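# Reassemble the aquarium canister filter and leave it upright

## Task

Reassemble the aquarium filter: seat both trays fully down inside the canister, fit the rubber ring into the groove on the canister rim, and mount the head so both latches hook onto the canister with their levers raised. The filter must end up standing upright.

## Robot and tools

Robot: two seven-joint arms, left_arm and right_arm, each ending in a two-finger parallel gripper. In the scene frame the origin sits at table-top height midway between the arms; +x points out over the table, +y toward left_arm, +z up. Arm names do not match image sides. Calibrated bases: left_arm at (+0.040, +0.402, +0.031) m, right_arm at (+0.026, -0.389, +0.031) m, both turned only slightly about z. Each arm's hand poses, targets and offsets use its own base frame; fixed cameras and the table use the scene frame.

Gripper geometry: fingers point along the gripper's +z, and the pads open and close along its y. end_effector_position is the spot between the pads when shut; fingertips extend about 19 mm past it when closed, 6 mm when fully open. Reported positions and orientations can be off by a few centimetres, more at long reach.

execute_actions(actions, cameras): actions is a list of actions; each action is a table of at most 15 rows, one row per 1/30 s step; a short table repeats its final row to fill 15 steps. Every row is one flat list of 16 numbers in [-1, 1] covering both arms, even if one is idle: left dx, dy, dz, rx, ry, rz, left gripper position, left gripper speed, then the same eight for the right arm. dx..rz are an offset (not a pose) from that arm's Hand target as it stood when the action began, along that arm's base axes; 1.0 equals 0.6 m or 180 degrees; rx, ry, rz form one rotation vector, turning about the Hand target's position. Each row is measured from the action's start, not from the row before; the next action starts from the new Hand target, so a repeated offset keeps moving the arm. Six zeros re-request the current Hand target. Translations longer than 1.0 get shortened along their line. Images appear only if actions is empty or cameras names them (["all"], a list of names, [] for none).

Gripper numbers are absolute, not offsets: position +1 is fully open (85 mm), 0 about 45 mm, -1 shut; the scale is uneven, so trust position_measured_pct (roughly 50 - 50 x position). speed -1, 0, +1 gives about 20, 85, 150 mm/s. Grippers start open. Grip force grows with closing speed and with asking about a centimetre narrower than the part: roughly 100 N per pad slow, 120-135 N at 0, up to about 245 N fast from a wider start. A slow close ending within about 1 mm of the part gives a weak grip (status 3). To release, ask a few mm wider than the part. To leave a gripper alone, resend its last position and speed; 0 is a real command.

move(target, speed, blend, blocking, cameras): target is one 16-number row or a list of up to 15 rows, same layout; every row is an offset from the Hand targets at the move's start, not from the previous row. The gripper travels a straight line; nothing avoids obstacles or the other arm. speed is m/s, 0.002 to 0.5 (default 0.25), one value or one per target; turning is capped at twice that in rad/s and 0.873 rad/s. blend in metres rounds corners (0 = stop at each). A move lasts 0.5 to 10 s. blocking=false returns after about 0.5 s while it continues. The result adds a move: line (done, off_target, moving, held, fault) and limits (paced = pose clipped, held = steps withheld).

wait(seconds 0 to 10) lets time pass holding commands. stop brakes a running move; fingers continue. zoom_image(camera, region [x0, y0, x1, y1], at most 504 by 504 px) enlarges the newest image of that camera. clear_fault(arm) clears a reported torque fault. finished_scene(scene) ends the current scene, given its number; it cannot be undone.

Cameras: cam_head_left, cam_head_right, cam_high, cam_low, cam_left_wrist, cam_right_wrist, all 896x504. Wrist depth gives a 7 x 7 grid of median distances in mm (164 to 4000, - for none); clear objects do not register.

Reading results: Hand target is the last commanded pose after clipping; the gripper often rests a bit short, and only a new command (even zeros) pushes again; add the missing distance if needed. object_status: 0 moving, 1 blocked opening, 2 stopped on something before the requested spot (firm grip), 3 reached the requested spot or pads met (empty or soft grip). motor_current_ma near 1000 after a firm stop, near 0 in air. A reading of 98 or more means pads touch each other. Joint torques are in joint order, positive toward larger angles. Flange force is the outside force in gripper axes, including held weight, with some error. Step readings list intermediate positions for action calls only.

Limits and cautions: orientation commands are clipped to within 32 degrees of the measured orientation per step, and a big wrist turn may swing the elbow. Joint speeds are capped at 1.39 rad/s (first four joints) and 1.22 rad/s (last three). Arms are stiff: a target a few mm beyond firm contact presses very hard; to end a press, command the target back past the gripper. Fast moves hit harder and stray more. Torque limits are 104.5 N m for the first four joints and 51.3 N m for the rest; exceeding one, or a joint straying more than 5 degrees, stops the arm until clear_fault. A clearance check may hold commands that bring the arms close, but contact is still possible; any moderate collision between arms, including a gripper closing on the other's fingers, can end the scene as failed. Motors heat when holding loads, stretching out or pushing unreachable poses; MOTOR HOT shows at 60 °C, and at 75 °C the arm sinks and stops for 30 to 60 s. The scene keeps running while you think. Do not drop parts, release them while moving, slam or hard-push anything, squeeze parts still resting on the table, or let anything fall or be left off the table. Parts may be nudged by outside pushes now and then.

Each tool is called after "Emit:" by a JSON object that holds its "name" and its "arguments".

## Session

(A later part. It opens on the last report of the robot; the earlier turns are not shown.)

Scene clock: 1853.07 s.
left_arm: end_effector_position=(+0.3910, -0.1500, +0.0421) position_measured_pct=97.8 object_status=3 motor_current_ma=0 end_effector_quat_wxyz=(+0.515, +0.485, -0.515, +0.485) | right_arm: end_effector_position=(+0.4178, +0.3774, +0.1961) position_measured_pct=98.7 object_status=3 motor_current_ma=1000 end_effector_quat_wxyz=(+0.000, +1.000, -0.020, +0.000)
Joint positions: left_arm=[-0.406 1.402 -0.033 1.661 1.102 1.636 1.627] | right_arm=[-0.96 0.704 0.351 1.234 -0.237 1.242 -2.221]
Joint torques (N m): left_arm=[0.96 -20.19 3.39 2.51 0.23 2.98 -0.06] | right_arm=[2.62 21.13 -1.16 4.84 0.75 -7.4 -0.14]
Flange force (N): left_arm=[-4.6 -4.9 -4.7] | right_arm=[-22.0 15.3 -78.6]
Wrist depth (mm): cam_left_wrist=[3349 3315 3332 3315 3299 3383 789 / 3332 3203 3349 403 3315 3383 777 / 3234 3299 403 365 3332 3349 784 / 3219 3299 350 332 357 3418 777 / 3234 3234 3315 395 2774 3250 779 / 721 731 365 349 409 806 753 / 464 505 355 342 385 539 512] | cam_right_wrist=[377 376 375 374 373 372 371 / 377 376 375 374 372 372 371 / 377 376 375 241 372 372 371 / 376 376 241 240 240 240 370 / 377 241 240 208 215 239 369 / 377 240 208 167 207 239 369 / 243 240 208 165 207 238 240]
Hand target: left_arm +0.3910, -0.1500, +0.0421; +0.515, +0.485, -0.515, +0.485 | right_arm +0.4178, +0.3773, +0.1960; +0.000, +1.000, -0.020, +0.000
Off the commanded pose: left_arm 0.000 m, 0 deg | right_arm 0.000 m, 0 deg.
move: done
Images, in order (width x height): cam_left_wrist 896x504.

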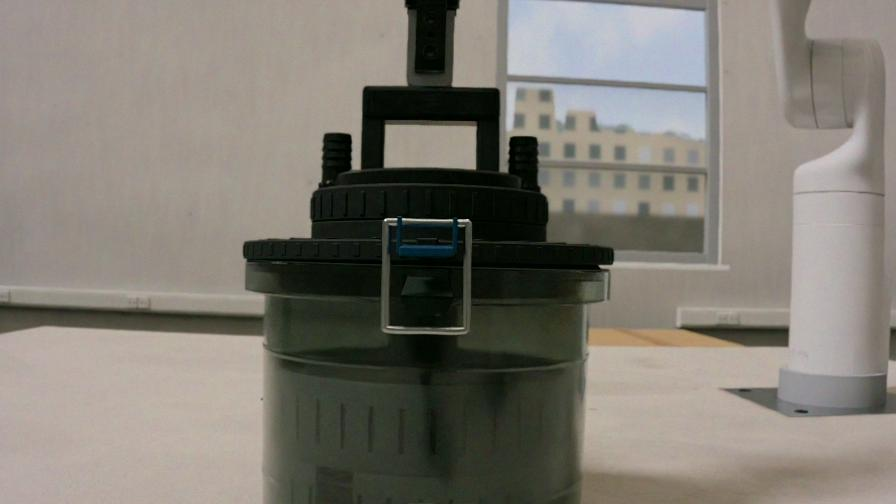

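Emit:
{"name": "move", "arguments": {"target": [[0,0,0,0,0,0,-0.96,-1,0,0,0.0067,0,0,0,-1,-1]], "speed": [0.03]}}

Emit:
{"name": "move", "arguments": {"target": [[0,0,0,0,0,0,-0.96,-1,0,0,0.03,0,0,0,-1,-1]], "speed": [0.06]}}

Emit:
{"name": "move", "arguments": {"target": [[0,0,0,0,0,0,-0.96,-1,0,0,0,0,0,0,0.1,-1],[0,0,0,0,0,0,-0.96,-1,0,0,-0.077,0,0,0,0.1,-1]], "speed": [0.06,0.06], "cameras": ["cam_right_wrist","cam_left_wrist"]}}

Scene clock: 1887.93 s.
left_arm: end_effector_position=(+0.3910, -0.1500, +0.0421) position_measured_pct=97.8 object_status=3 motor_current_ma=0 end_effector_quat_wxyz=(+0.515, +0.485, -0.515, +0.485) | right_arm: end_effector_position=(+0.4178, +0.3772, +0.1997) position_measured_pct=98.7 object_status=3 motor_current_ma=1000 end_effector_quat_wxyz=(+0.000, +1.000, -0.020, +0.000)
Joint positions: left_arm=[-0.406 1.402 -0.033 1.661 1.102 1.636 1.627] | right_arm=[-0.96 0.701 0.352 1.227 -0.236 1.253 -2.222]
Joint velocities: left_arm=[within noise] | right_arm=[0 -0.005 0 -0.005 0 0.001 -0.001]
Joint torques (N m): left_arm=[0.97 -20.18 3.41 2.5 0.24 2.94 -0.05] | right_arm=[0.33 -21.01 2.21 -9.19 0.15 0.12 -0.08]
Flange force (N): left_arm=[-4.6 -4.9 -4.8] | right_arm=[-3.3 2.6 2.4]
Wrist depth (mm): cam_left_wrist=[3366 3250 3315 3266 3366 3383 786 / 3299 3250 3234 403 3366 3383 775 / 3219 3349 403 364 3349 3349 782 / 3266 3219 350 329 357 3349 773 / 3172 3172 3418 397 2763 3282 774 / 718 733 366 348 410 814 756 / 464 506 355 343 385 539 512] | cam_right_wrist=[377 376 375 374 373 373 372 / 377 376 374 374 374 373 372 / 377 376 375 240 373 372 372 / 376 375 241 240 240 372 372 / 377 240 239 208 216 240 371 / 377 240 208 167 208 239 371 / 242 240 208 166 208 239 241]
Hand target: left_arm +0.3910, -0.1500, +0.0421; +0.515, +0.485, -0.515, +0.485 | right_arm +0.4178, +0.3773, +0.2000; +0.000, +1.000, -0.020, +0.000
Off the commanded pose: left_arm 0.000 m, 0 deg | right_arm 0.000 m, 0 deg.
move: done

Scene clock: 1888.73 s.
left_arm: end_effector_position=(+0.3910, -0.1500, +0.0421) position_measured_pct=97.8 object_status=3 motor_current_ma=0 end_effector_quat_wxyz=(+0.515, +0.485, -0.515, +0.485) | right_arm: end_effector_position=(+0.4178, +0.3773, +0.2180) position_measured_pct=98.7 object_status=3 motor_current_ma=1000 end_effector_quat_wxyz=(+0.000, +1.000, -0.020, +0.000)
Joint positions: left_arm=[-0.406 1.402 -0.033 1.661 1.102 1.636 1.627] | right_arm=[-0.96 0.687 0.356 1.193 -0.232 1.3 -2.227]
Joint torques (N m): left_arm=[0.92 -20.17 3.38 2.48 0.23 3 -0.02] | right_arm=[0.38 -20.75 2.16 -8.62 0.11 0.07 -0.09]
Flange force (N): left_arm=[-4.6 -4.7 -4.6] | right_arm=[-1.3 0.6 0.9]
Wrist depth (mm): cam_left_wrist=[3315 3282 3282 3418 3332 3366 787 / 3299 3315 3250 406 3266 3366 775 / 3172 3266 401 365 3366 3299 781 / 3282 3250 350 329 357 3400 770 / 3203 3188 3299 397 2740 3250 775 / 716 733 365 348 411 816 753 / 463 504 355 342 387 544 512] | cam_right_wrist=[396 394 393 393 392 391 390 / 395 394 393 393 392 390 390 / 395 394 393 259 391 390 389 / 395 395 259 258 259 390 390 / 395 395 258 227 234 258 390 / 394 258 227 184 226 257 389 / 261 258 226 184 226 257 260]
Hand target: left_arm +0.3910, -0.1500, +0.0421; +0.515, +0.485, -0.515, +0.485 | right_arm +0.4178, +0.3773, +0.2180; +0.000, +1.000, -0.020, +0.000
Off the commanded pose: left_arm 0.000 m, 0 deg | right_arm 0.000 m, 0 deg.
move: done

Scene clock: 1892.47 s.
left_arm: end_effector_position=(+0.3910, -0.1500, +0.0421) position_measured_pct=97.8 object_status=3 motor_current_ma=0 end_effector_quat_wxyz=(+0.515, +0.485, -0.515, +0.485) | right_arm: end_effector_position=(+0.4178, +0.3773, +0.1718) position_measured_pct=45.0 object_status=3 motor_current_ma=0 end_effector_quat_wxyz=(+0.000, +1.000, -0.020, +0.000)
Joint positions: left_arm=[-0.406 1.402 -0.033 1.661 1.102 1.636 1.627] | right_arm=[-0.959 0.726 0.344 1.275 -0.245 1.181 -2.213]
Joint torques (N m): left_arm=[0.93 -20.22 3.4 2.48 0.22 3 -0.02] | right_arm=[0.31 -21.14 2.21 -8.64 0.11 0.06 -0.07]
Flange force (N): left_arm=[-4.7 -4.8 -4.6] | right_arm=[-2.2 1.5 1.5]
Wrist depth (mm): cam_left_wrist=[3383 3315 3332 380 3366 3366 787 / 3234 3282 3282 402 3418 3332 775 / 3266 3250 403 365 3349 3383 777 / 3282 3332 350 329 357 3332 767 / 3157 3234 3349 397 2740 3266 772 / 720 730 365 348 410 813 759 / 465 505 356 341 385 540 514] | cam_right_wrist=[350 349 347 347 346 345 344 / 349 348 348 347 346 345 344 / 349 348 213 213 213 345 344 / 349 348 213 213 213 213 345 / 348 213 189 189 188 212 343 / 349 212 181 174 180 212 344 / 215 212 180 - 180 188 214]
Hand target: left_arm +0.3910, -0.1500, +0.0421; +0.515, +0.485, -0.515, +0.485 | right_arm +0.4178, +0.3773, +0.1718; +0.000, +1.000, -0.020, +0.000
Off the commanded pose: left_arm 0.000 m, 0 deg | right_arm 0.000 m, 0 deg.
move: done
Images, in order (width x height): cam_left_wrist 896x504, cam_right_wrist 896x504.

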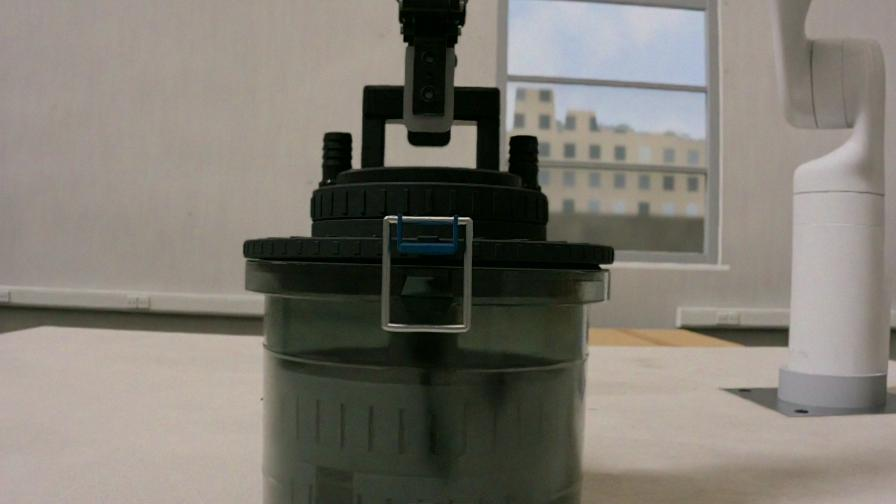

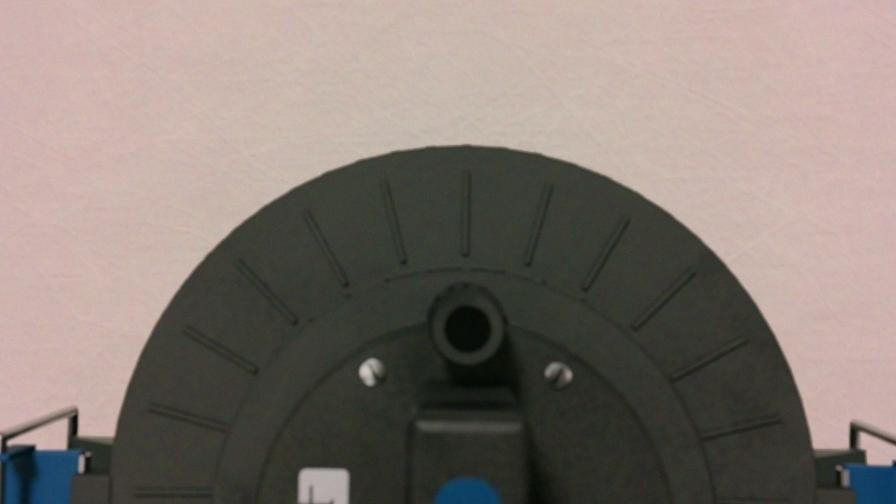

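Emit:
{"name": "move", "arguments": {"target": [[0,0,0,0,0,0,-0.96,-1,0,0,0,0,0,0,-0.8,-1]]}}

Emit:
{"name": "wait", "arguments": {"seconds": 0.8}}

Emit:
{"name": "move", "arguments": {"target": [[0,0,0,0,0,0,-0.96,-1,0,0,0.05,0,0,0,-0.8,-1],[0,0,0,0,0,0,-0.96,-1,0,0,0.2,0,0,0,-0.8,-1]], "speed": [0.03,0.06], "cameras": ["cam_left_wrist","cam_right_wrist"]}}

Emit:
{"name": "zoom_image", "arguments": {"camera": "cam_left_wrist", "region": [230, 230, 430, 330]}}

Emit:
{"name": "zoom_image", "arguments": {"camera": "cam_left_wrist", "region": [430, 230, 630, 330]}}

Scene clock: 1929.80 s.
left_arm: end_effector_position=(+0.3910, -0.1500, +0.0421) position_measured_pct=97.8 object_status=3 motor_current_ma=0 end_effector_quat_wxyz=(+0.515, +0.485, -0.515, +0.485) | right_arm: end_effector_position=(+0.4178, +0.3773, +0.1718) position_measured_pct=77.9 object_status=0 motor_current_ma=1000 end_effector_quat_wxyz=(+0.000, +1.000, -0.020, +0.000)
Joint positions: left_arm=[-0.406 1.402 -0.033 1.661 1.102 1.636 1.627] | right_arm=[-0.959 0.726 0.344 1.275 -0.245 1.181 -2.213]
Joint torques (N m): left_arm=[0.95 -20.19 3.38 2.53 0.26 2.97 -0.03] | right_arm=[-0.34 -17.91 1.24 -7.91 -0.21 -0.43 -0.07]
Flange force (N): left_arm=[-4.7 -4.9 -4.8] | right_arm=[-3.4 4.3 -4.4]
Wrist depth (mm): cam_left_wrist=[3250 3299 3299 395 3315 3418 787 / 3250 3266 3332 402 3282 3349 775 / 3282 3315 392 364 3349 3315 775 / 3266 3315 351 331 357 3299 775 / 3250 3172 3203 397 2763 3266 778 / 716 736 366 347 412 814 752 / 463 505 356 344 386 539 512] | cam_right_wrist=[350 348 348 347 346 345 345 / 350 349 348 347 346 345 345 / 349 349 213 213 213 345 344 / 349 348 213 213 213 213 344 / 349 213 189 189 189 212 343 / 348 213 181 181 180 212 343 / 215 212 181 - 180 188 214]
Hand target: left_arm +0.3910, -0.1500, +0.0421; +0.515, +0.485, -0.515, +0.485 | right_arm +0.4178, +0.3773, +0.1718; +0.000, +1.000, -0.020, +0.000
Off the commanded pose: left_arm 0.000 m, 0 deg | right_arm 0.000 m, 0 deg.
move: done

Scene clock: 1930.60 s.
left_arm: end_effector_position=(+0.3910, -0.1500, +0.0421) position_measured_pct=97.8 object_status=3 motor_current_ma=0 end_effector_quat_wxyz=(+0.515, +0.485, -0.515, +0.485) | right_arm: end_effector_position=(+0.4178, +0.3773, +0.1718) position_measured_pct=77.9 object_status=2 motor_current_ma=1000 end_effector_quat_wxyz=(+0.000, +1.000, -0.020, +0.000)
Joint positions: left_arm=[-0.406 1.402 -0.033 1.661 1.102 1.636 1.627] | right_arm=[-0.959 0.726 0.344 1.275 -0.245 1.181 -2.213]
Joint torques (N m): left_arm=[0.95 -20.22 3.39 2.47 0.24 2.99 0] | right_arm=[-0.55 -17.92 1.09 -7.95 -0.3 -0.43 -0.08]
Flange force (N): left_arm=[-4.7 -4.7 -4.6] | right_arm=[-3.2 4.6 -4.4]
Wrist depth (mm): cam_left_wrist=[3315 3234 3332 396 3435 3453 782 / 3250 3315 3349 403 3315 3418 770 / 3250 3266 392 364 3250 3349 774 / 3250 3266 350 332 357 3299 772 / 3250 3234 3315 398 2706 3250 779 / 717 736 365 348 410 814 757 / 463 505 356 341 384 543 514] | cam_right_wrist=[350 348 348 347 346 345 344 / 350 349 348 348 346 345 344 / 349 348 213 213 213 346 344 / 350 349 213 213 213 213 344 / 349 213 189 189 189 212 344 / 349 213 181 181 181 212 344 / 215 212 181 - 180 188 214]
Hand target: left_arm +0.3910, -0.1500, +0.0421; +0.515, +0.485, -0.515, +0.485 | right_arm +0.4178, +0.3773, +0.1718; +0.000, +1.000, -0.020, +0.000
Tool commands: left_gripper/position=-0.96 left_gripper/speed=-1.0 right_gripper/position=-0.8 right_gripper/speed=-1.0
Off the commanded pose: left_arm 0.000 m, 0 deg | right_arm 0.000 m, 0 deg.
wait: 0.80 s; at rest by 0.17 s

Scene clock: 1933.67 s.
left_arm: end_effector_position=(+0.3910, -0.1500, +0.0421) position_measured_pct=97.8 object_status=3 motor_current_ma=0 end_effector_quat_wxyz=(+0.515, +0.485, -0.515, +0.485) | right_arm: end_effector_position=(+0.4178, +0.3773, +0.2919) position_measured_pct=77.9 object_status=2 motor_current_ma=1000 end_effector_quat_wxyz=(+0.000, +1.000, -0.020, +0.000)
Joint positions: left_arm=[-0.406 1.402 -0.033 1.661 1.102 1.636 1.627] | right_arm=[-0.95 0.651 0.37 1.016 -0.221 1.509 -2.248]
Joint torques (N m): left_arm=[0.98 -20.2 3.38 2.5 0.24 2.98 -0.03] | right_arm=[0.32 -25.35 2.54 -12.13 0.11 0.03 -0.09]
Flange force (N): left_arm=[-4.7 -4.8 -4.7] | right_arm=[-3.2 2.6 11.2]
Wrist depth (mm): cam_left_wrist=[3250 3266 422 454 440 3332 791 / 3188 3349 3299 3332 3349 3349 773 / 3299 3266 3282 3332 3435 3400 777 / 3266 3299 3282 3299 3282 3315 773 / 3266 3203 3172 408 3332 3315 775 / 715 738 366 347 411 815 756 / 464 505 356 343 384 540 514] | cam_right_wrist=[469 468 467 465 465 463 461 / 470 469 468 466 465 463 461 / 469 468 215 213 213 463 462 / 468 214 213 213 213 212 462 / 469 213 189 189 189 212 462 / 469 213 181 181 180 212 461 / 216 213 181 - 180 188 214]
Hand target: left_arm +0.3910, -0.1500, +0.0421; +0.515, +0.485, -0.515, +0.485 | right_arm +0.4178, +0.3773, +0.2918; +0.000, +1.000, -0.020, +0.000
Off the commanded pose: left_arm 0.000 m, 0 deg | right_arm 0.000 m, 0 deg.
move: done
Images, in order (width x height): cam_left_wrist 896x504, cam_right_wrist 896x504.

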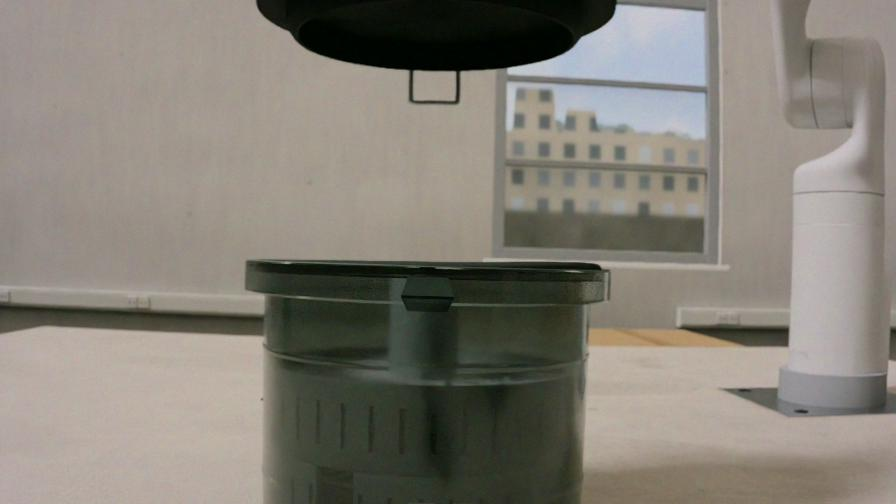

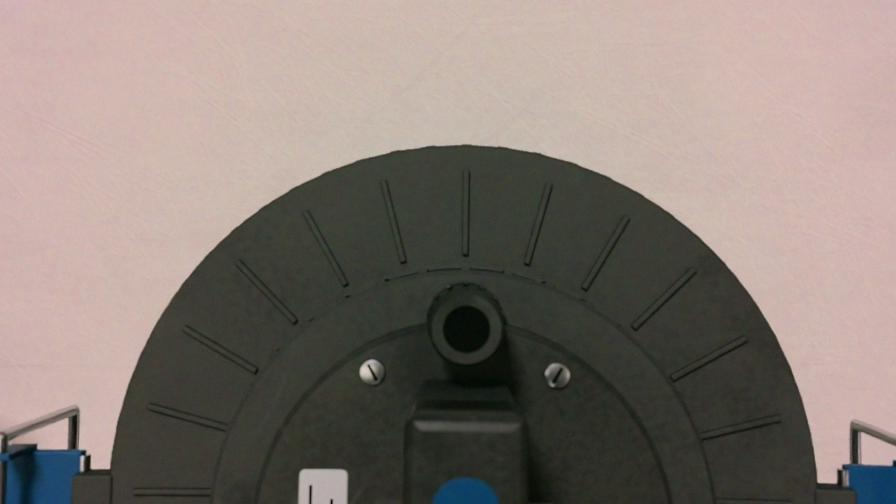

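Scaled by 2.520 from the camera's 896x504 image, which has a finer 1280x720 frame.

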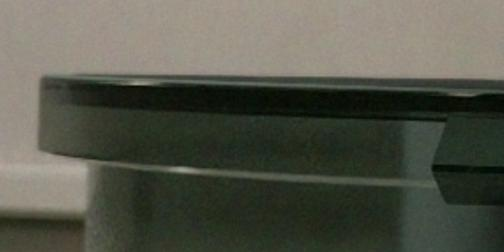

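Scaled by 2.520 from the camera's 896x504 image, which has a finer 1280x720 frame.

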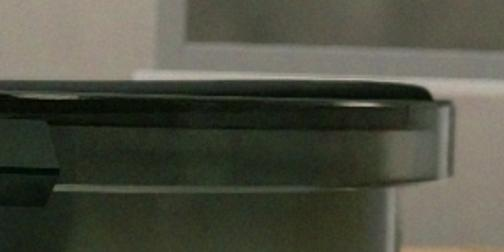

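Emit:
{"name": "move", "arguments": {"target": [[0.0,0.05,0.35,0.25,-0.0075,0.0075,-1,-1,0.04,-0.25,0,0,0,0,-0.8,-1],[-0.012,-0.1,0.345,0.4998,-0.0153,0.0153,-1,-1,0.0867,-0.5117,0,0,0,0,-0.8,-1],[-0.012,-0.34,0.345,0.4998,-0.0153,0.0153,-1,-1,0.0867,-0.5117,0,0,0,0,-0.8,-1]], "speed": [0.15,0.15,0.12], "blend": [0.03,0.03,0], "cameras": ["cam_left_wrist","cam_high"]}}

Emit:
{"name": "zoom_image", "arguments": {"camera": "cam_left_wrist", "region": [440, 130, 690, 380]}}

Emit:
{"name": "zoom_image", "arguments": {"camera": "cam_left_wrist", "region": [190, 130, 440, 380]}}

Scene clock: 1979.53 s.
left_arm: end_effector_position=(+0.3838, -0.3540, +0.2491) position_measured_pct=98.7 object_status=3 motor_current_ma=980 end_effector_quat_wxyz=(+0.000, +0.707, -0.707, +0.000) | right_arm: end_effector_position=(+0.4698, +0.0703, +0.2918) position_measured_pct=77.9 object_status=2 motor_current_ma=1000 end_effector_quat_wxyz=(+0.000, +1.000, -0.020, +0.000)
Joint positions: left_arm=[0.855 0.558 -0.274 1.289 0.148 1.314 3.725] | right_arm=[-0.485 0.433 0.445 1.391 -0.186 1.359 -1.647]
Joint torques (N m): left_arm=[0.99 -20.13 -0.42 -6.84 0.14 -0.06 -0.06] | right_arm=[0.33 -19.99 2.3 -11.79 0.07 0.15 -0.08]
Flange force (N): left_arm=[5.3 -8.4 -4.1] | right_arm=[-2.6 0.0 10.7]
Wrist depth (mm): cam_left_wrist=[423 422 424 347 423 424 422 / 423 423 351 351 351 422 423 / 422 423 352 352 353 422 423 / 422 422 352 301 349 423 422 / 422 422 352 352 350 423 423 / 423 422 350 351 350 422 423 / 423 423 422 302 421 422 424] | cam_right_wrist=[470 469 469 466 466 464 462 / 470 468 468 466 466 464 464 / 469 469 215 213 213 464 463 / 469 213 213 213 212 212 462 / 470 213 189 189 188 212 462 / 470 213 181 180 180 212 462 / 215 213 181 - 180 188 214]
Hand target: left_arm +0.3838, -0.3540, +0.2491; +0.000, +0.707, -0.707, +0.000 | right_arm +0.4698, +0.0703, +0.2918; +0.000, +1.000, -0.020, +0.000
Off the commanded pose: left_arm 0.000 m, 0 deg | right_arm 0.000 m, 0 deg.
move: done
Images, in order (width x height): cam_high 896x504, cam_left_wrist 896x504.

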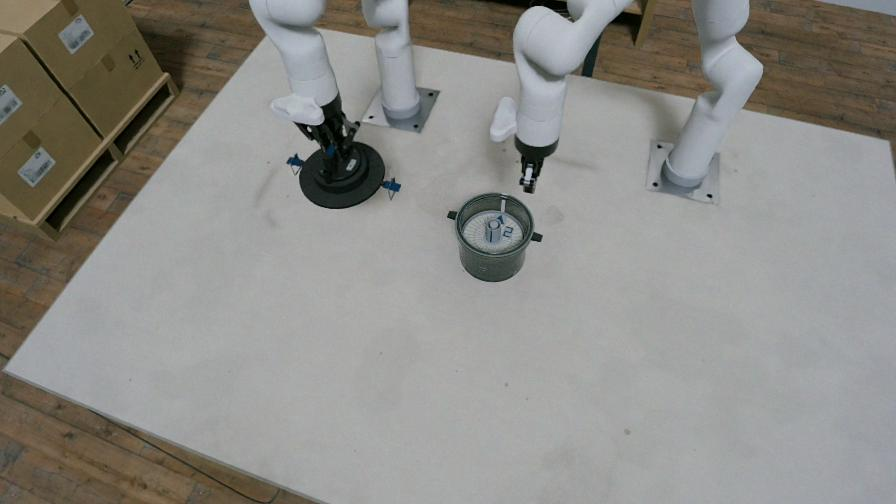

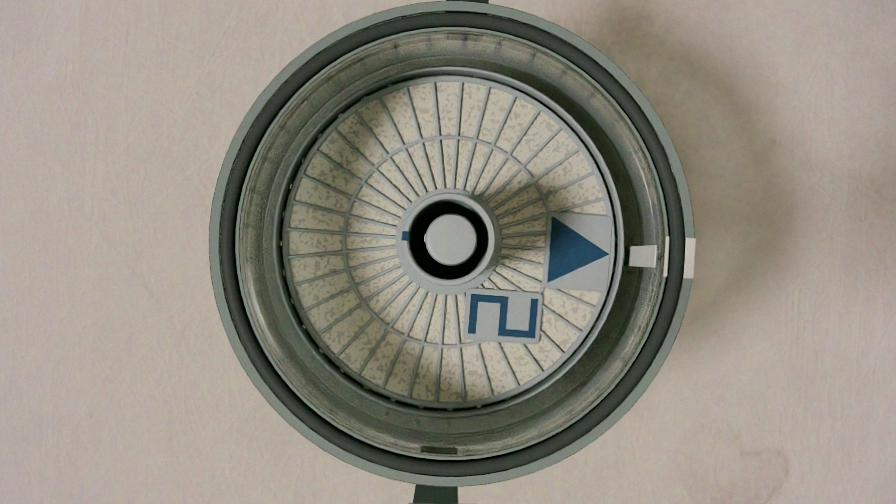

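Scaled by 2.016 from the camera's 896x504 image, which has a finer 1280x720 frame.

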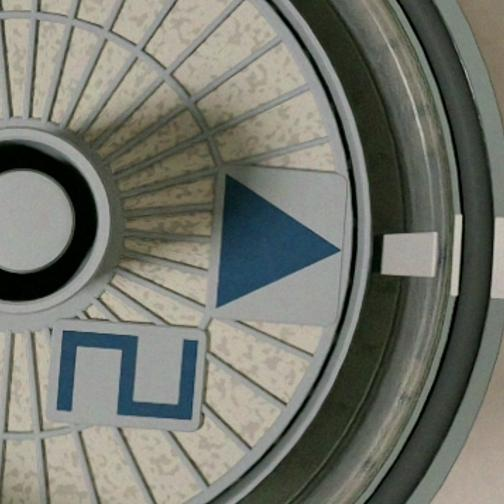

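Scaled by 2.016 from the camera's 896x504 image, which has a finer 1280x720 frame.

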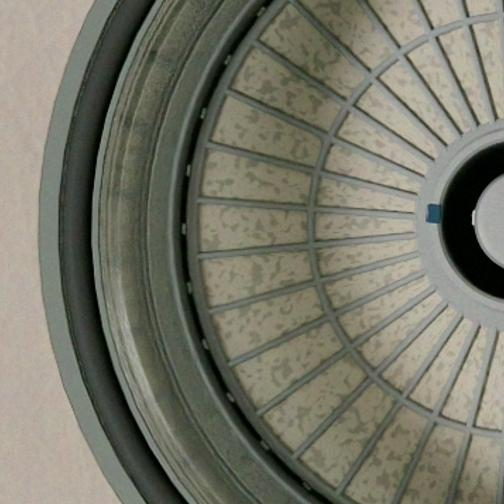

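Emit:
{"name": "move", "arguments": {"target": [[-0.1302,-0.1032,-0.1,0,0,0,-1,-1,0,0,0,0,0,0,-0.8,-1],[-0.1302,-0.1032,-0.2152,0,0,0,-1,-1,0,0,0,0,0,0,-0.8,-1]], "speed": [0.12,0.05], "blend": [0.02,0], "cameras": ["cam_left_wrist","cam_head_left"]}}

Emit:
{"name": "zoom_image", "arguments": {"camera": "cam_head_left", "region": [480, 200, 610, 320]}}

Scene clock: 2002.63 s.
left_arm: end_effector_position=(+0.3057, -0.4159, +0.1200) position_measured_pct=98.7 object_status=3 motor_current_ma=980 end_effector_quat_wxyz=(+0.000, +0.707, -0.707, +0.000) | right_arm: end_effector_position=(+0.4698, +0.0703, +0.2918) position_measured_pct=77.9 object_status=2 motor_current_ma=1000 end_effector_quat_wxyz=(+0.000, +1.000, -0.020, +0.000)
Joint positions: left_arm=[1.035 0.678 -0.241 1.522 0.183 0.963 3.883] | right_arm=[-0.485 0.433 0.445 1.391 -0.186 1.359 -1.647]
Joint torques (N m): left_arm=[0.96 -20.94 -0.5 -5.56 0.15 -0.2 -0.05] | right_arm=[0.38 -20.08 2.28 -11.83 0.09 0.17 -0.09]
Flange force (N): left_arm=[6.4 -6.9 -1.6] | right_arm=[-2.6 0.0 10.9]
Wrist depth (mm): cam_left_wrist=[295 294 295 294 294 294 295 / 175 295 294 294 295 294 295 / 222 170 294 294 294 294 294 / 223 223 170 294 294 294 295 / 223 223 223 295 294 294 294 / 222 222 223 169 294 294 294 / 172 222 221 169 294 294 294] | cam_right_wrist=[470 469 469 466 466 465 463 / 471 469 468 466 465 463 462 / 471 468 215 213 213 464 462 / 470 213 213 213 213 212 462 / 470 213 189 189 188 212 462 / 469 213 181 181 180 211 461 / 216 213 181 - 180 188 213]
Hand target: left_arm +0.3057, -0.4159, +0.1199; +0.000, +0.707, -0.707, +0.000 | right_arm +0.4698, +0.0703, +0.2918; +0.000, +1.000, -0.020, +0.000
Off the commanded pose: left_arm 0.000 m, 0 deg | right_arm 0.000 m, 0 deg.
move: done
Images, in order (width x height): cam_head_left 896x504, cam_left_wrist 896x504.

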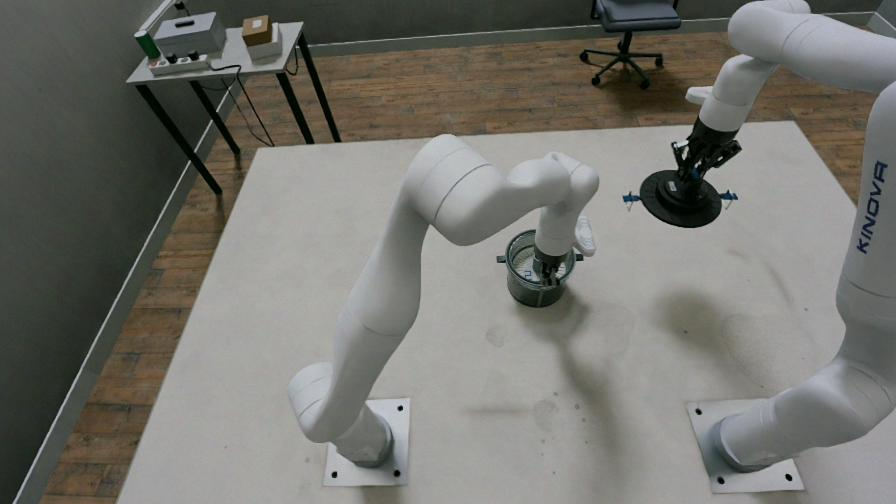

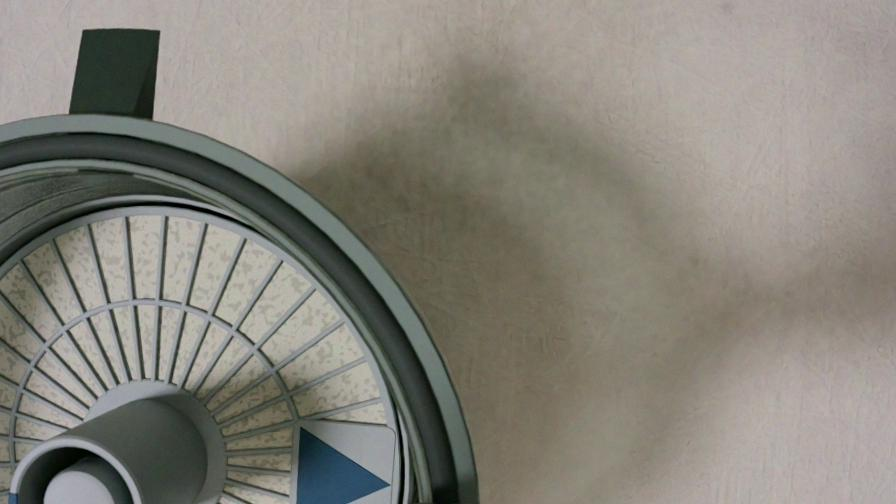

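Scaled by 3.877 from the camera's 896x504 image, which has a finer 1280x720 frame.

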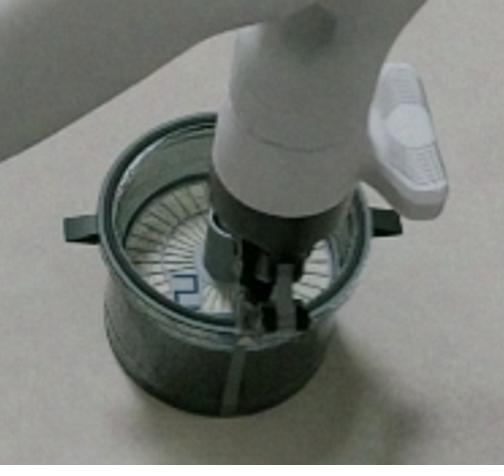

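Emit:
{"name": "move", "arguments": {"target": [[0,0,-0.0067,0,0,0,-1,-1,0,0,0,0,0,0,-0.8,-1]], "speed": [0.02]}}

Emit:
{"name": "move", "arguments": {"target": [[0,0,-0.0025,0,0,0,-1,-1,0,0,0,0,0,0,-0.8,-1]], "speed": [0.02]}}

Scene clock: 2012.80 s.
left_arm: end_effector_position=(+0.3057, -0.4159, +0.1160) position_measured_pct=98.7 object_status=3 motor_current_ma=980 end_effector_quat_wxyz=(+0.000, +0.707, -0.707, +0.000) | right_arm: end_effector_position=(+0.4698, +0.0703, +0.2918) position_measured_pct=77.9 object_status=2 motor_current_ma=1000 end_effector_quat_wxyz=(+0.000, +1.000, -0.020, +0.000)
Joint positions: left_arm=[1.035 0.683 -0.24 1.527 0.185 0.953 3.881] | right_arm=[-0.485 0.433 0.445 1.391 -0.186 1.359 -1.647]
Joint torques (N m): left_arm=[0.89 -19.02 -0.4 -4.95 0.11 -0.43 -0.02] | right_arm=[0.37 -20.06 2.3 -11.75 0.07 0.17 -0.07]
Flange force (N): left_arm=[5.5 -6.1 -5.4] | right_arm=[-2.4 -0.1 10.7]
Wrist depth (mm): cam_left_wrist=[291 290 292 291 291 291 291 / 172 292 290 291 291 291 291 / 218 166 291 290 291 291 290 / 219 219 166 290 291 290 290 / 219 219 218 291 290 290 290 / 218 219 219 166 290 290 290 / 172 218 217 166 290 291 290] | cam_right_wrist=[470 469 468 467 466 465 463 / 470 469 468 466 465 464 463 / 470 468 215 213 213 463 463 / 471 213 213 213 213 212 462 / 471 213 189 189 188 212 463 / 471 213 181 181 180 212 461 / 215 213 181 - 180 188 214]
Hand target: left_arm +0.3057, -0.4159, +0.1159; +0.000, +0.707, -0.707, +0.000 | right_arm +0.4698, +0.0703, +0.2918; +0.000, +1.000, -0.020, +0.000
Off the commanded pose: left_arm 0.000 m, 0 deg | right_arm 0.000 m, 0 deg.
move: done

Scene clock: 2013.50 s.
left_arm: end_effector_position=(+0.3057, -0.4159, +0.1145) position_measured_pct=98.7 object_status=3 motor_current_ma=980 end_effector_quat_wxyz=(+0.000, +0.707, -0.707, +0.001) | right_arm: end_effector_position=(+0.4698, +0.0703, +0.2918) position_measured_pct=77.9 object_status=2 motor_current_ma=1000 end_effector_quat_wxyz=(+0.000, +1.000, -0.020, +0.000)
Joint positions: left_arm=[1.035 0.686 -0.24 1.528 0.186 0.949 3.881] | right_arm=[-0.485 0.433 0.445 1.391 -0.186 1.359 -1.647]
Joint torques (N m): left_arm=[0.45 1.49 0.84 -1.81 0.68 -5.66 0] | right_arm=[0.3 -20.08 2.28 -11.73 0.07 0.15 -0.08]
Flange force (N): left_arm=[-7.5 4.4 -51.0] | right_arm=[-2.1 0.0 10.6]
Wrist depth (mm): cam_left_wrist=[290 290 290 291 291 290 291 / 171 290 291 291 291 291 291 / 218 166 290 290 291 290 290 / 219 219 166 290 290 290 290 / 219 219 219 290 290 290 290 / 218 219 219 165 291 291 290 / 172 217 217 165 290 290 290] | cam_right_wrist=[471 469 468 467 465 463 463 / 471 469 467 467 465 464 463 / 470 470 215 214 213 464 461 / 470 213 213 213 213 213 462 / 470 213 189 189 188 212 462 / 470 213 181 181 180 212 461 / 215 212 181 - 180 188 214]
Hand target: left_arm +0.3057, -0.4159, +0.1144; +0.000, +0.707, -0.707, +0.000 | right_arm +0.4698, +0.0703, +0.2918; +0.000, +1.000, -0.020, +0.000
Off the commanded pose: left_arm 0.000 m, 0 deg | right_arm 0.000 m, 0 deg.
move: done

Emit:
{"name": "move", "arguments": {"target": [[0,0,-0.002,0,0,0,-1,-1,0,0,0,0,0,0,-0.8,-1]], "speed": [0.02], "cameras": ["cam_left_wrist"]}}

Emit:
{"name": "zoom_image", "arguments": {"camera": "cam_left_wrist", "region": [340, 330, 540, 504]}}

Scene clock: 2019.83 s.
left_arm: end_effector_position=(+0.3057, -0.4159, +0.1133) position_measured_pct=98.7 object_status=3 motor_current_ma=980 end_effector_quat_wxyz=(+0.000, +0.707, -0.707, +0.001) | right_arm: end_effector_position=(+0.4698, +0.0703, +0.2918) position_measured_pct=77.9 object_status=2 motor_current_ma=1000 end_effector_quat_wxyz=(+0.000, +1.000, -0.020, +0.000)
Joint positions: left_arm=[1.034 0.687 -0.24 1.53 0.186 0.946 3.88] | right_arm=[-0.485 0.433 0.445 1.391 -0.186 1.359 -1.647]
Joint torques (N m): left_arm=[0.2 20.57 2.23 0.28 1.45 -11.16 0.01] | right_arm=[0.31 -20.08 2.3 -11.74 0.07 0.18 -0.06]
Flange force (N): left_arm=[-21.1 15.0 -94.3] | right_arm=[-2.3 0.0 10.7]
Wrist depth (mm): cam_left_wrist=[290 290 290 290 291 290 290 / 172 291 290 290 290 290 290 / 218 166 291 290 290 291 290 / 219 219 166 290 290 290 289 / 219 219 219 290 291 290 289 / 218 218 219 165 290 290 290 / 171 217 217 166 289 289 290] | cam_right_wrist=[470 470 468 466 465 464 463 / 470 470 468 466 465 463 462 / 470 467 215 213 213 463 462 / 470 214 213 213 212 212 462 / 470 213 189 189 188 212 462 / 469 213 181 180 181 211 462 / 216 213 181 - 180 188 214]
Hand target: left_arm +0.3057, -0.4159, +0.1132; +0.000, +0.707, -0.707, +0.000 | right_arm +0.4698, +0.0703, +0.2918; +0.000, +1.000, -0.020, +0.000
Off the commanded pose: left_arm 0.000 m, 0 deg | right_arm 0.000 m, 0 deg.
move: done
Images, in order (width x height): cam_left_wrist 896x504.

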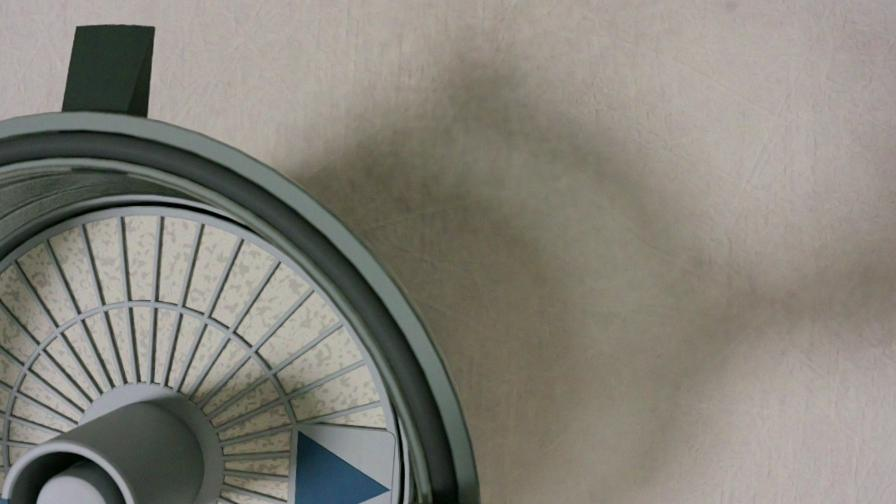

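Scaled by 2.520 from the camera's 896x504 image, which has a finer 1280x720 frame.

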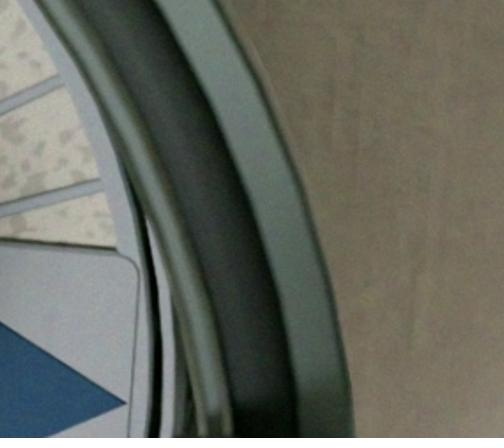

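Emit:
{"name": "move", "arguments": {"target": [[0,0,0.012,0,0,0,-1,-1,0,0,0,0,0,0,-0.8,-1],[-0.0158,0,0.012,0,0,0,-1,-1,0,0,0,0,0,0,-0.8,-1]], "speed": [0.03,0.03]}}

Emit:
{"name": "move", "arguments": {"target": [[0,0,-0.0105,0,0,0,-1,-1,0,0,0,0,0,0,-0.8,-1]], "speed": [0.02]}}

Scene clock: 2056.97 s.
left_arm: end_effector_position=(+0.2962, -0.4159, +0.1204) position_measured_pct=98.7 object_status=3 motor_current_ma=980 end_effector_quat_wxyz=(+0.000, +0.707, -0.707, +0.000) | right_arm: end_effector_position=(+0.4698, +0.0703, +0.2918) position_measured_pct=77.9 object_status=2 motor_current_ma=1000 end_effector_quat_wxyz=(+0.000, +1.000, -0.020, +0.000)
Joint positions: left_arm=[1.052 0.667 -0.242 1.543 0.183 0.953 3.896] | right_arm=[-0.485 0.433 0.445 1.391 -0.186 1.359 -1.647]
Joint torques (N m): left_arm=[1.18 -20.42 -0.47 -5.53 0.12 -0.02 -0.04] | right_arm=[0.36 -20.06 2.35 -11.76 0.09 0.14 -0.07]
Flange force (N): left_arm=[5.4 -6.5 -1.5] | right_arm=[-2.4 -0.1 10.7]
Wrist depth (mm): cam_left_wrist=[295 294 295 295 295 295 295 / 175 295 295 295 295 295 295 / 217 170 295 294 295 294 295 / 223 223 170 294 294 295 294 / 223 223 170 295 295 294 295 / 222 223 222 295 295 295 295 / 177 222 221 294 294 294 294] | cam_right_wrist=[471 469 467 466 465 464 463 / 471 469 467 467 467 464 463 / 470 469 216 213 213 464 462 / 470 213 213 213 213 212 463 / 471 213 189 189 188 212 462 / 470 213 181 181 180 212 462 / 216 212 181 - 180 188 214]
Hand target: left_arm +0.2962, -0.4159, +0.1204; +0.000, +0.707, -0.707, +0.000 | right_arm +0.4698, +0.0703, +0.2918; +0.000, +1.000, -0.020, +0.000
Off the commanded pose: left_arm 0.000 m, 0 deg | right_arm 0.000 m, 0 deg.
move: done

Scene clock: 2057.70 s.
left_arm: end_effector_position=(+0.2962, -0.4160, +0.1144) position_measured_pct=98.7 object_status=3 motor_current_ma=980 end_effector_quat_wxyz=(+0.000, +0.707, -0.707, +0.001) | right_arm: end_effector_position=(+0.4698, +0.0703, +0.2918) position_measured_pct=77.9 object_status=2 motor_current_ma=1000 end_effector_quat_wxyz=(+0.000, +1.000, -0.020, +0.000)
Joint positions: left_arm=[1.051 0.675 -0.241 1.55 0.185 0.938 3.894] | right_arm=[-0.485 0.433 0.445 1.391 -0.186 1.359 -1.647]
Joint torques (N m): left_arm=[0.26 3.41 0.93 -2.27 0.84 -6.66 -0.07] | right_arm=[0.34 -20.08 2.29 -11.78 0.07 0.17 -0.07]
Flange force (N): left_arm=[-9.9 6.6 -56.0] | right_arm=[-2.5 0.0 10.8]
Wrist depth (mm): cam_left_wrist=[291 291 291 290 291 291 290 / 171 290 291 291 290 290 290 / 218 165 290 291 290 290 290 / 219 219 165 291 291 291 290 / 219 219 165 291 290 290 290 / 217 219 218 290 290 289 290 / 174 217 216 246 290 290 290] | cam_right_wrist=[469 469 469 467 465 465 463 / 470 469 468 465 466 464 462 / 469 469 215 213 213 464 461 / 471 213 213 213 213 213 464 / 470 213 189 189 189 212 461 / 469 213 181 181 181 212 461 / 215 213 181 - 180 188 214]
Hand target: left_arm +0.2962, -0.4159, +0.1141; +0.000, +0.707, -0.707, +0.000 | right_arm +0.4698, +0.0703, +0.2918; +0.000, +1.000, -0.020, +0.000
Off the commanded pose: left_arm 0.000 m, 0 deg | right_arm 0.000 m, 0 deg.
move: done

Emit:
{"name": "move", "arguments": {"target": [[0,0,0.0198,0,0,0,-1,-1,0,0,0,0,0,0,-0.8,-1],[0.0333,0.0652,0.0198,0,0,-0.1667,-1,-1,0,0,0,0,0,0,-0.8,-1],[0.0333,0.0652,0.0012,0,0,-0.1667,-1,-1,0,0,0,0,0,0,-0.8,-1],[0.0333,0.0652,0.0198,0,0,-0.1667,-1,-1,0,0,0,0,0,0,-0.8,-1],[0.0808,0.1127,0.0198,0,0,-0.3333,-1,-1,0,0,0,0,0,0,-0.8,-1],[0.0808,0.1127,0.0012,0,0,-0.3333,-1,-1,0,0,0,0,0,0,-0.8,-1]], "speed": [0.03,0.06,0.02,0.03,0.06,0.02], "cameras": ["cam_left_wrist"]}}

Scene clock: 2101.93 s.
left_arm: end_effector_position=(+0.3396, -0.3533, +0.1260) position_measured_pct=98.7 object_status=3 motor_current_ma=980 end_effector_quat_wxyz=(+0.000, -0.303, +0.953, +0.000) | right_arm: end_effector_position=(+0.4698, +0.0703, +0.2918) position_measured_pct=77.9 object_status=2 motor_current_ma=1000 end_effector_quat_wxyz=(+0.000, +1.000, -0.020, +0.000)
Joint positions: left_arm=[0.751 0.609 0.005 1.621 -0.003 0.91 2.944] | right_arm=[-0.485 0.433 0.445 1.391 -0.186 1.359 -1.647]
Joint torques (N m): left_arm=[0.92 -19.61 0.99 -5.29 0.11 -0.04 -0.04] | right_arm=[0.44 -20.01 2.31 -11.74 0.09 0.18 -0.05]
Flange force (N): left_arm=[-3.0 -7.9 -1.5] | right_arm=[-2.6 -0.3 10.7]
Wrist depth (mm): cam_left_wrist=[301 301 301 302 302 302 302 / 300 301 301 301 301 302 301 / 300 176 301 301 301 301 302 / 229 228 176 300 301 301 301 / 229 228 227 300 301 301 301 / 228 227 229 227 300 301 301 / 178 207 227 176 300 300 300] | cam_right_wrist=[471 469 469 467 466 464 462 / 470 469 468 467 465 464 462 / 470 468 215 213 213 464 463 / 471 214 213 213 213 212 462 / 470 213 189 189 188 212 462 / 469 213 181 181 180 212 461 / 216 213 181 - 180 188 213]
Hand target: left_arm +0.3396, -0.3533, +0.1260; +0.000, -0.303, +0.953, +0.000 (not the last commanded pose) | right_arm +0.4698, +0.0703, +0.2918; +0.000, +1.000, -0.020, +0.000
Off the commanded pose: left_arm 0.013 m, 5 deg | right_arm 0.000 m, 0 deg.
move: off_target (left_arm; path cut at 10 s); path passed 4 of 6 targets
Images, in order (width x height): cam_left_wrist 896x504.

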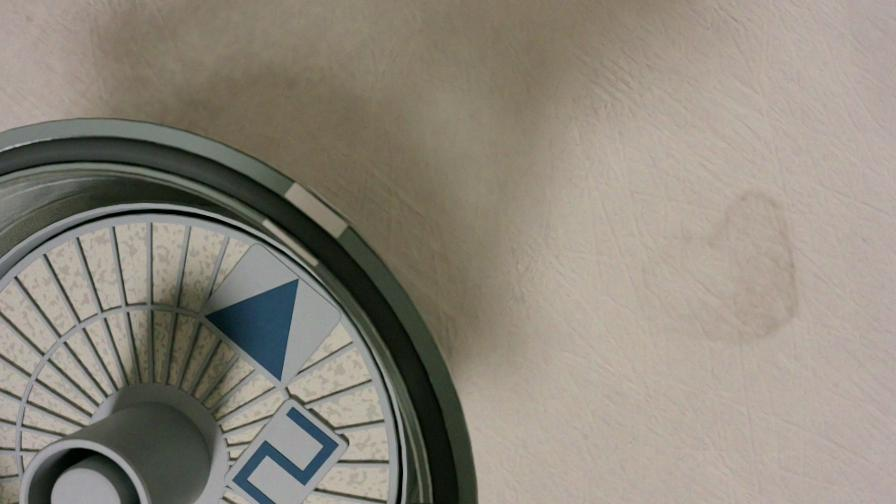

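Emit:
{"name": "move", "arguments": {"target": [[0.0085,0.0083,0,0,0,-0.0294,-1,-1,0,0,0,0,0,0,-0.8,-1],[0.0085,0.0083,-0.0187,0,0,-0.0294,-1,-1,0,0,0,0,0,0,-0.8,-1],[0.0085,0.0083,0,0,0,-0.0294,-1,-1,0,0,0,0,0,0,-0.8,-1],[0.0737,0.0258,0,0,0,-0.1961,-1,-1,0,0,0,0,0,0,-0.8,-1],[0.0737,0.0258,-0.0187,0,0,-0.1961,-1,-1,0,0,0,0,0,0,-0.8,-1]], "speed": [0.1,0.02,0.03,0.2,0.02], "cameras": ["cam_left_wrist"]}}

Scene clock: 2120.93 s.
left_arm: end_effector_position=(+0.3839, -0.3379, +0.1149) position_measured_pct=98.7 object_status=3 motor_current_ma=980 end_effector_quat_wxyz=(+0.000, +0.000, +1.000, +0.000) | right_arm: end_effector_position=(+0.4698, +0.0703, +0.2918) position_measured_pct=77.9 object_status=2 motor_current_ma=1000 end_effector_quat_wxyz=(+0.000, +1.000, -0.020, +0.000)
Joint positions: left_arm=[0.571 0.671 0.165 1.557 -0.128 0.924 2.349] | right_arm=[-0.485 0.433 0.445 1.391 -0.186 1.359 -1.647]
Joint torques (N m): left_arm=[1.23 -3.98 0.99 -2.3 0.13 -3.88 -0.04] | right_arm=[0.34 -20.09 2.27 -11.77 0.06 0.17 -0.06]
Flange force (N): left_arm=[1.3 4.2 -38.0] | right_arm=[-2.4 -0.1 10.8]
Wrist depth (mm): cam_left_wrist=[291 292 292 292 292 291 292 / 291 291 291 292 291 292 292 / 290 166 291 291 291 291 292 / 218 218 166 291 291 290 291 / 218 218 217 291 291 291 291 / 219 217 219 167 290 290 290 / 175 217 218 166 290 290 290] | cam_right_wrist=[471 468 467 467 465 464 463 / 471 470 468 466 465 464 463 / 469 469 215 213 213 463 462 / 470 214 213 213 212 212 462 / 470 213 189 189 188 212 461 / 471 213 181 181 180 211 461 / 215 212 181 - 180 188 214]
Hand target: left_arm +0.3839, -0.3378, +0.1148; +0.000, +0.000, +1.000, +0.000 | right_arm +0.4698, +0.0703, +0.2918; +0.000, +1.000, -0.020, +0.000
Off the commanded pose: left_arm 0.000 m, 0 deg | right_arm 0.000 m, 0 deg.
move: done
Images, in order (width x height): cam_left_wrist 896x504.

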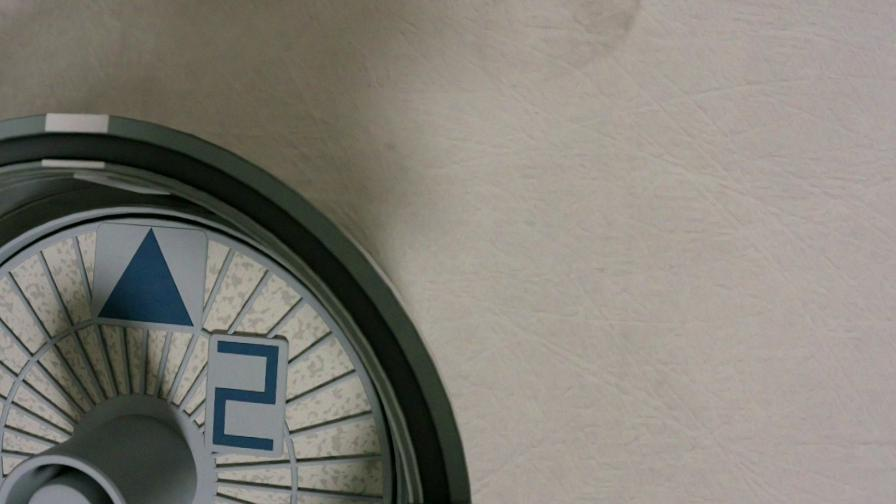

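Emit:
{"name": "move", "arguments": {"target": [[0,0,0.0187,0,0,0,-1,-1,0,0,0,0,0,0,-0.8,-1],[0.065,-0.0175,0.0187,0,0,-0.1667,-1,-1,0,0,0,0,0,0,-0.8,-1],[0.065,-0.0175,0,0,0,-0.1667,-1,-1,0,0,0,0,0,0,-0.8,-1],[0.065,-0.0175,0.0187,0,0,-0.1667,-1,-1,0,0,0,0,0,0,-0.8,-1],[0.1125,-0.0652,0.0187,0,0,-0.3333,-1,-1,0,0,0,0,0,0,-0.8,-1],[0.1125,-0.0652,0,0,0,-0.3333,-1,-1,0,0,0,0,0,0,-0.8,-1]], "speed": [0.03,0.2,0.02,0.03,0.2,0.02]}}

Emit:
{"name": "move", "arguments": {"target": [[0,0,0.0187,0,0,0,-1,-1,0,0,0,0,0,0,-0.8,-1],[0.0175,-0.065,0.0187,0,0,-0.1667,-1,-1,0,0,0,0,0,0,-0.8,-1],[0.0175,-0.065,0,0,0,-0.1667,-1,-1,0,0,0,0,0,0,-0.8,-1]], "speed": [0.03,0.2,0.02], "cameras": ["cam_left_wrist"]}}

Scene clock: 2145.33 s.
left_arm: end_effector_position=(+0.4515, -0.3770, +0.1150) position_measured_pct=98.7 object_status=3 motor_current_ma=980 end_effector_quat_wxyz=(+0.000, +0.500, +0.866, +0.000) | right_arm: end_effector_position=(+0.4698, +0.0703, +0.2918) position_measured_pct=77.9 object_status=2 motor_current_ma=1000 end_effector_quat_wxyz=(+0.000, +1.000, -0.020, +0.000)
Joint positions: left_arm=[0.444 0.859 0.426 1.236 -0.355 1.119 1.417] | right_arm=[-0.485 0.433 0.445 1.391 -0.186 1.359 -1.647]
Joint torques (N m): left_arm=[3.34 -1.51 1.96 0.77 0.73 -3.33 0] | right_arm=[0.34 -20.09 2.3 -11.74 0.09 0.17 -0.08]
Flange force (N): left_arm=[3.0 4.9 -42.2] | right_arm=[-2.2 -0.1 10.7]
Wrist depth (mm): cam_left_wrist=[292 292 292 292 292 292 292 / 292 292 291 291 292 291 291 / 213 166 171 291 291 291 291 / 219 219 166 291 291 291 291 / 217 218 219 290 290 291 290 / 219 219 219 166 291 291 290 / 180 217 219 166 290 289 288] | cam_right_wrist=[470 469 467 467 465 464 462 / 470 470 468 466 465 464 463 / 470 470 215 213 213 464 463 / 470 214 213 213 213 212 462 / 471 213 189 189 188 212 462 / 469 213 181 180 180 212 462 / 215 213 181 - 180 188 214]
Hand target: left_arm +0.4514, -0.3770, +0.1148; +0.000, +0.500, +0.866, +0.000 | right_arm +0.4698, +0.0703, +0.2918; +0.000, +1.000, -0.020, +0.000
Off the commanded pose: left_arm 0.000 m, 0 deg | right_arm 0.000 m, 0 deg.
move: done

Scene clock: 2148.43 s.
left_arm: end_effector_position=(+0.4620, -0.4160, +0.1150) position_measured_pct=98.7 object_status=3 motor_current_ma=980 end_effector_quat_wxyz=(+0.000, +0.707, +0.707, +0.000) | right_arm: end_effector_position=(+0.4698, +0.0703, +0.2918) position_measured_pct=77.9 object_status=2 motor_current_ma=1000 end_effector_quat_wxyz=(+0.000, +1.000, -0.020, +0.000)
Joint positions: left_arm=[0.464 0.957 0.541 1.07 -0.463 1.227 0.965] | right_arm=[-0.485 0.433 0.445 1.391 -0.186 1.359 -1.647]
Joint torques (N m): left_arm=[3.2 -2.13 1.45 2.39 0.73 -2.09 -0.04] | right_arm=[0.36 -20.07 2.28 -11.77 0.07 0.18 -0.07]
Flange force (N): left_arm=[1.0 6.4 -40.5] | right_arm=[-2.5 -0.1 10.8]
Wrist depth (mm): cam_left_wrist=[292 292 292 291 291 291 291 / 171 291 291 291 292 291 291 / 214 166 291 292 290 291 291 / 219 219 166 291 291 291 290 / 218 219 219 290 290 291 290 / 218 219 219 166 290 290 290 / 180 217 218 166 289 289 290] | cam_right_wrist=[470 470 468 467 466 463 463 / 470 469 467 467 466 464 462 / 470 468 215 213 213 463 462 / 470 213 213 213 213 212 462 / 470 213 189 189 189 212 462 / 469 213 181 181 180 211 461 / 216 213 180 - 180 188 213]
Hand target: left_arm +0.4619, -0.4160, +0.1148; +0.000, +0.707, +0.707, +0.000 | right_arm +0.4698, +0.0703, +0.2918; +0.000, +1.000, -0.020, +0.000
Off the commanded pose: left_arm 0.000 m, 0 deg | right_arm 0.000 m, 0 deg.
move: done
Images, in order (width x height): cam_left_wrist 896x504.

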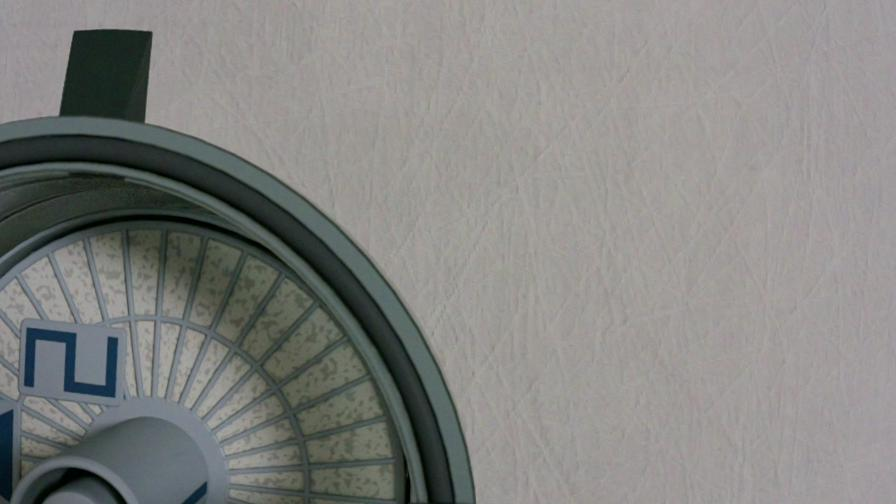

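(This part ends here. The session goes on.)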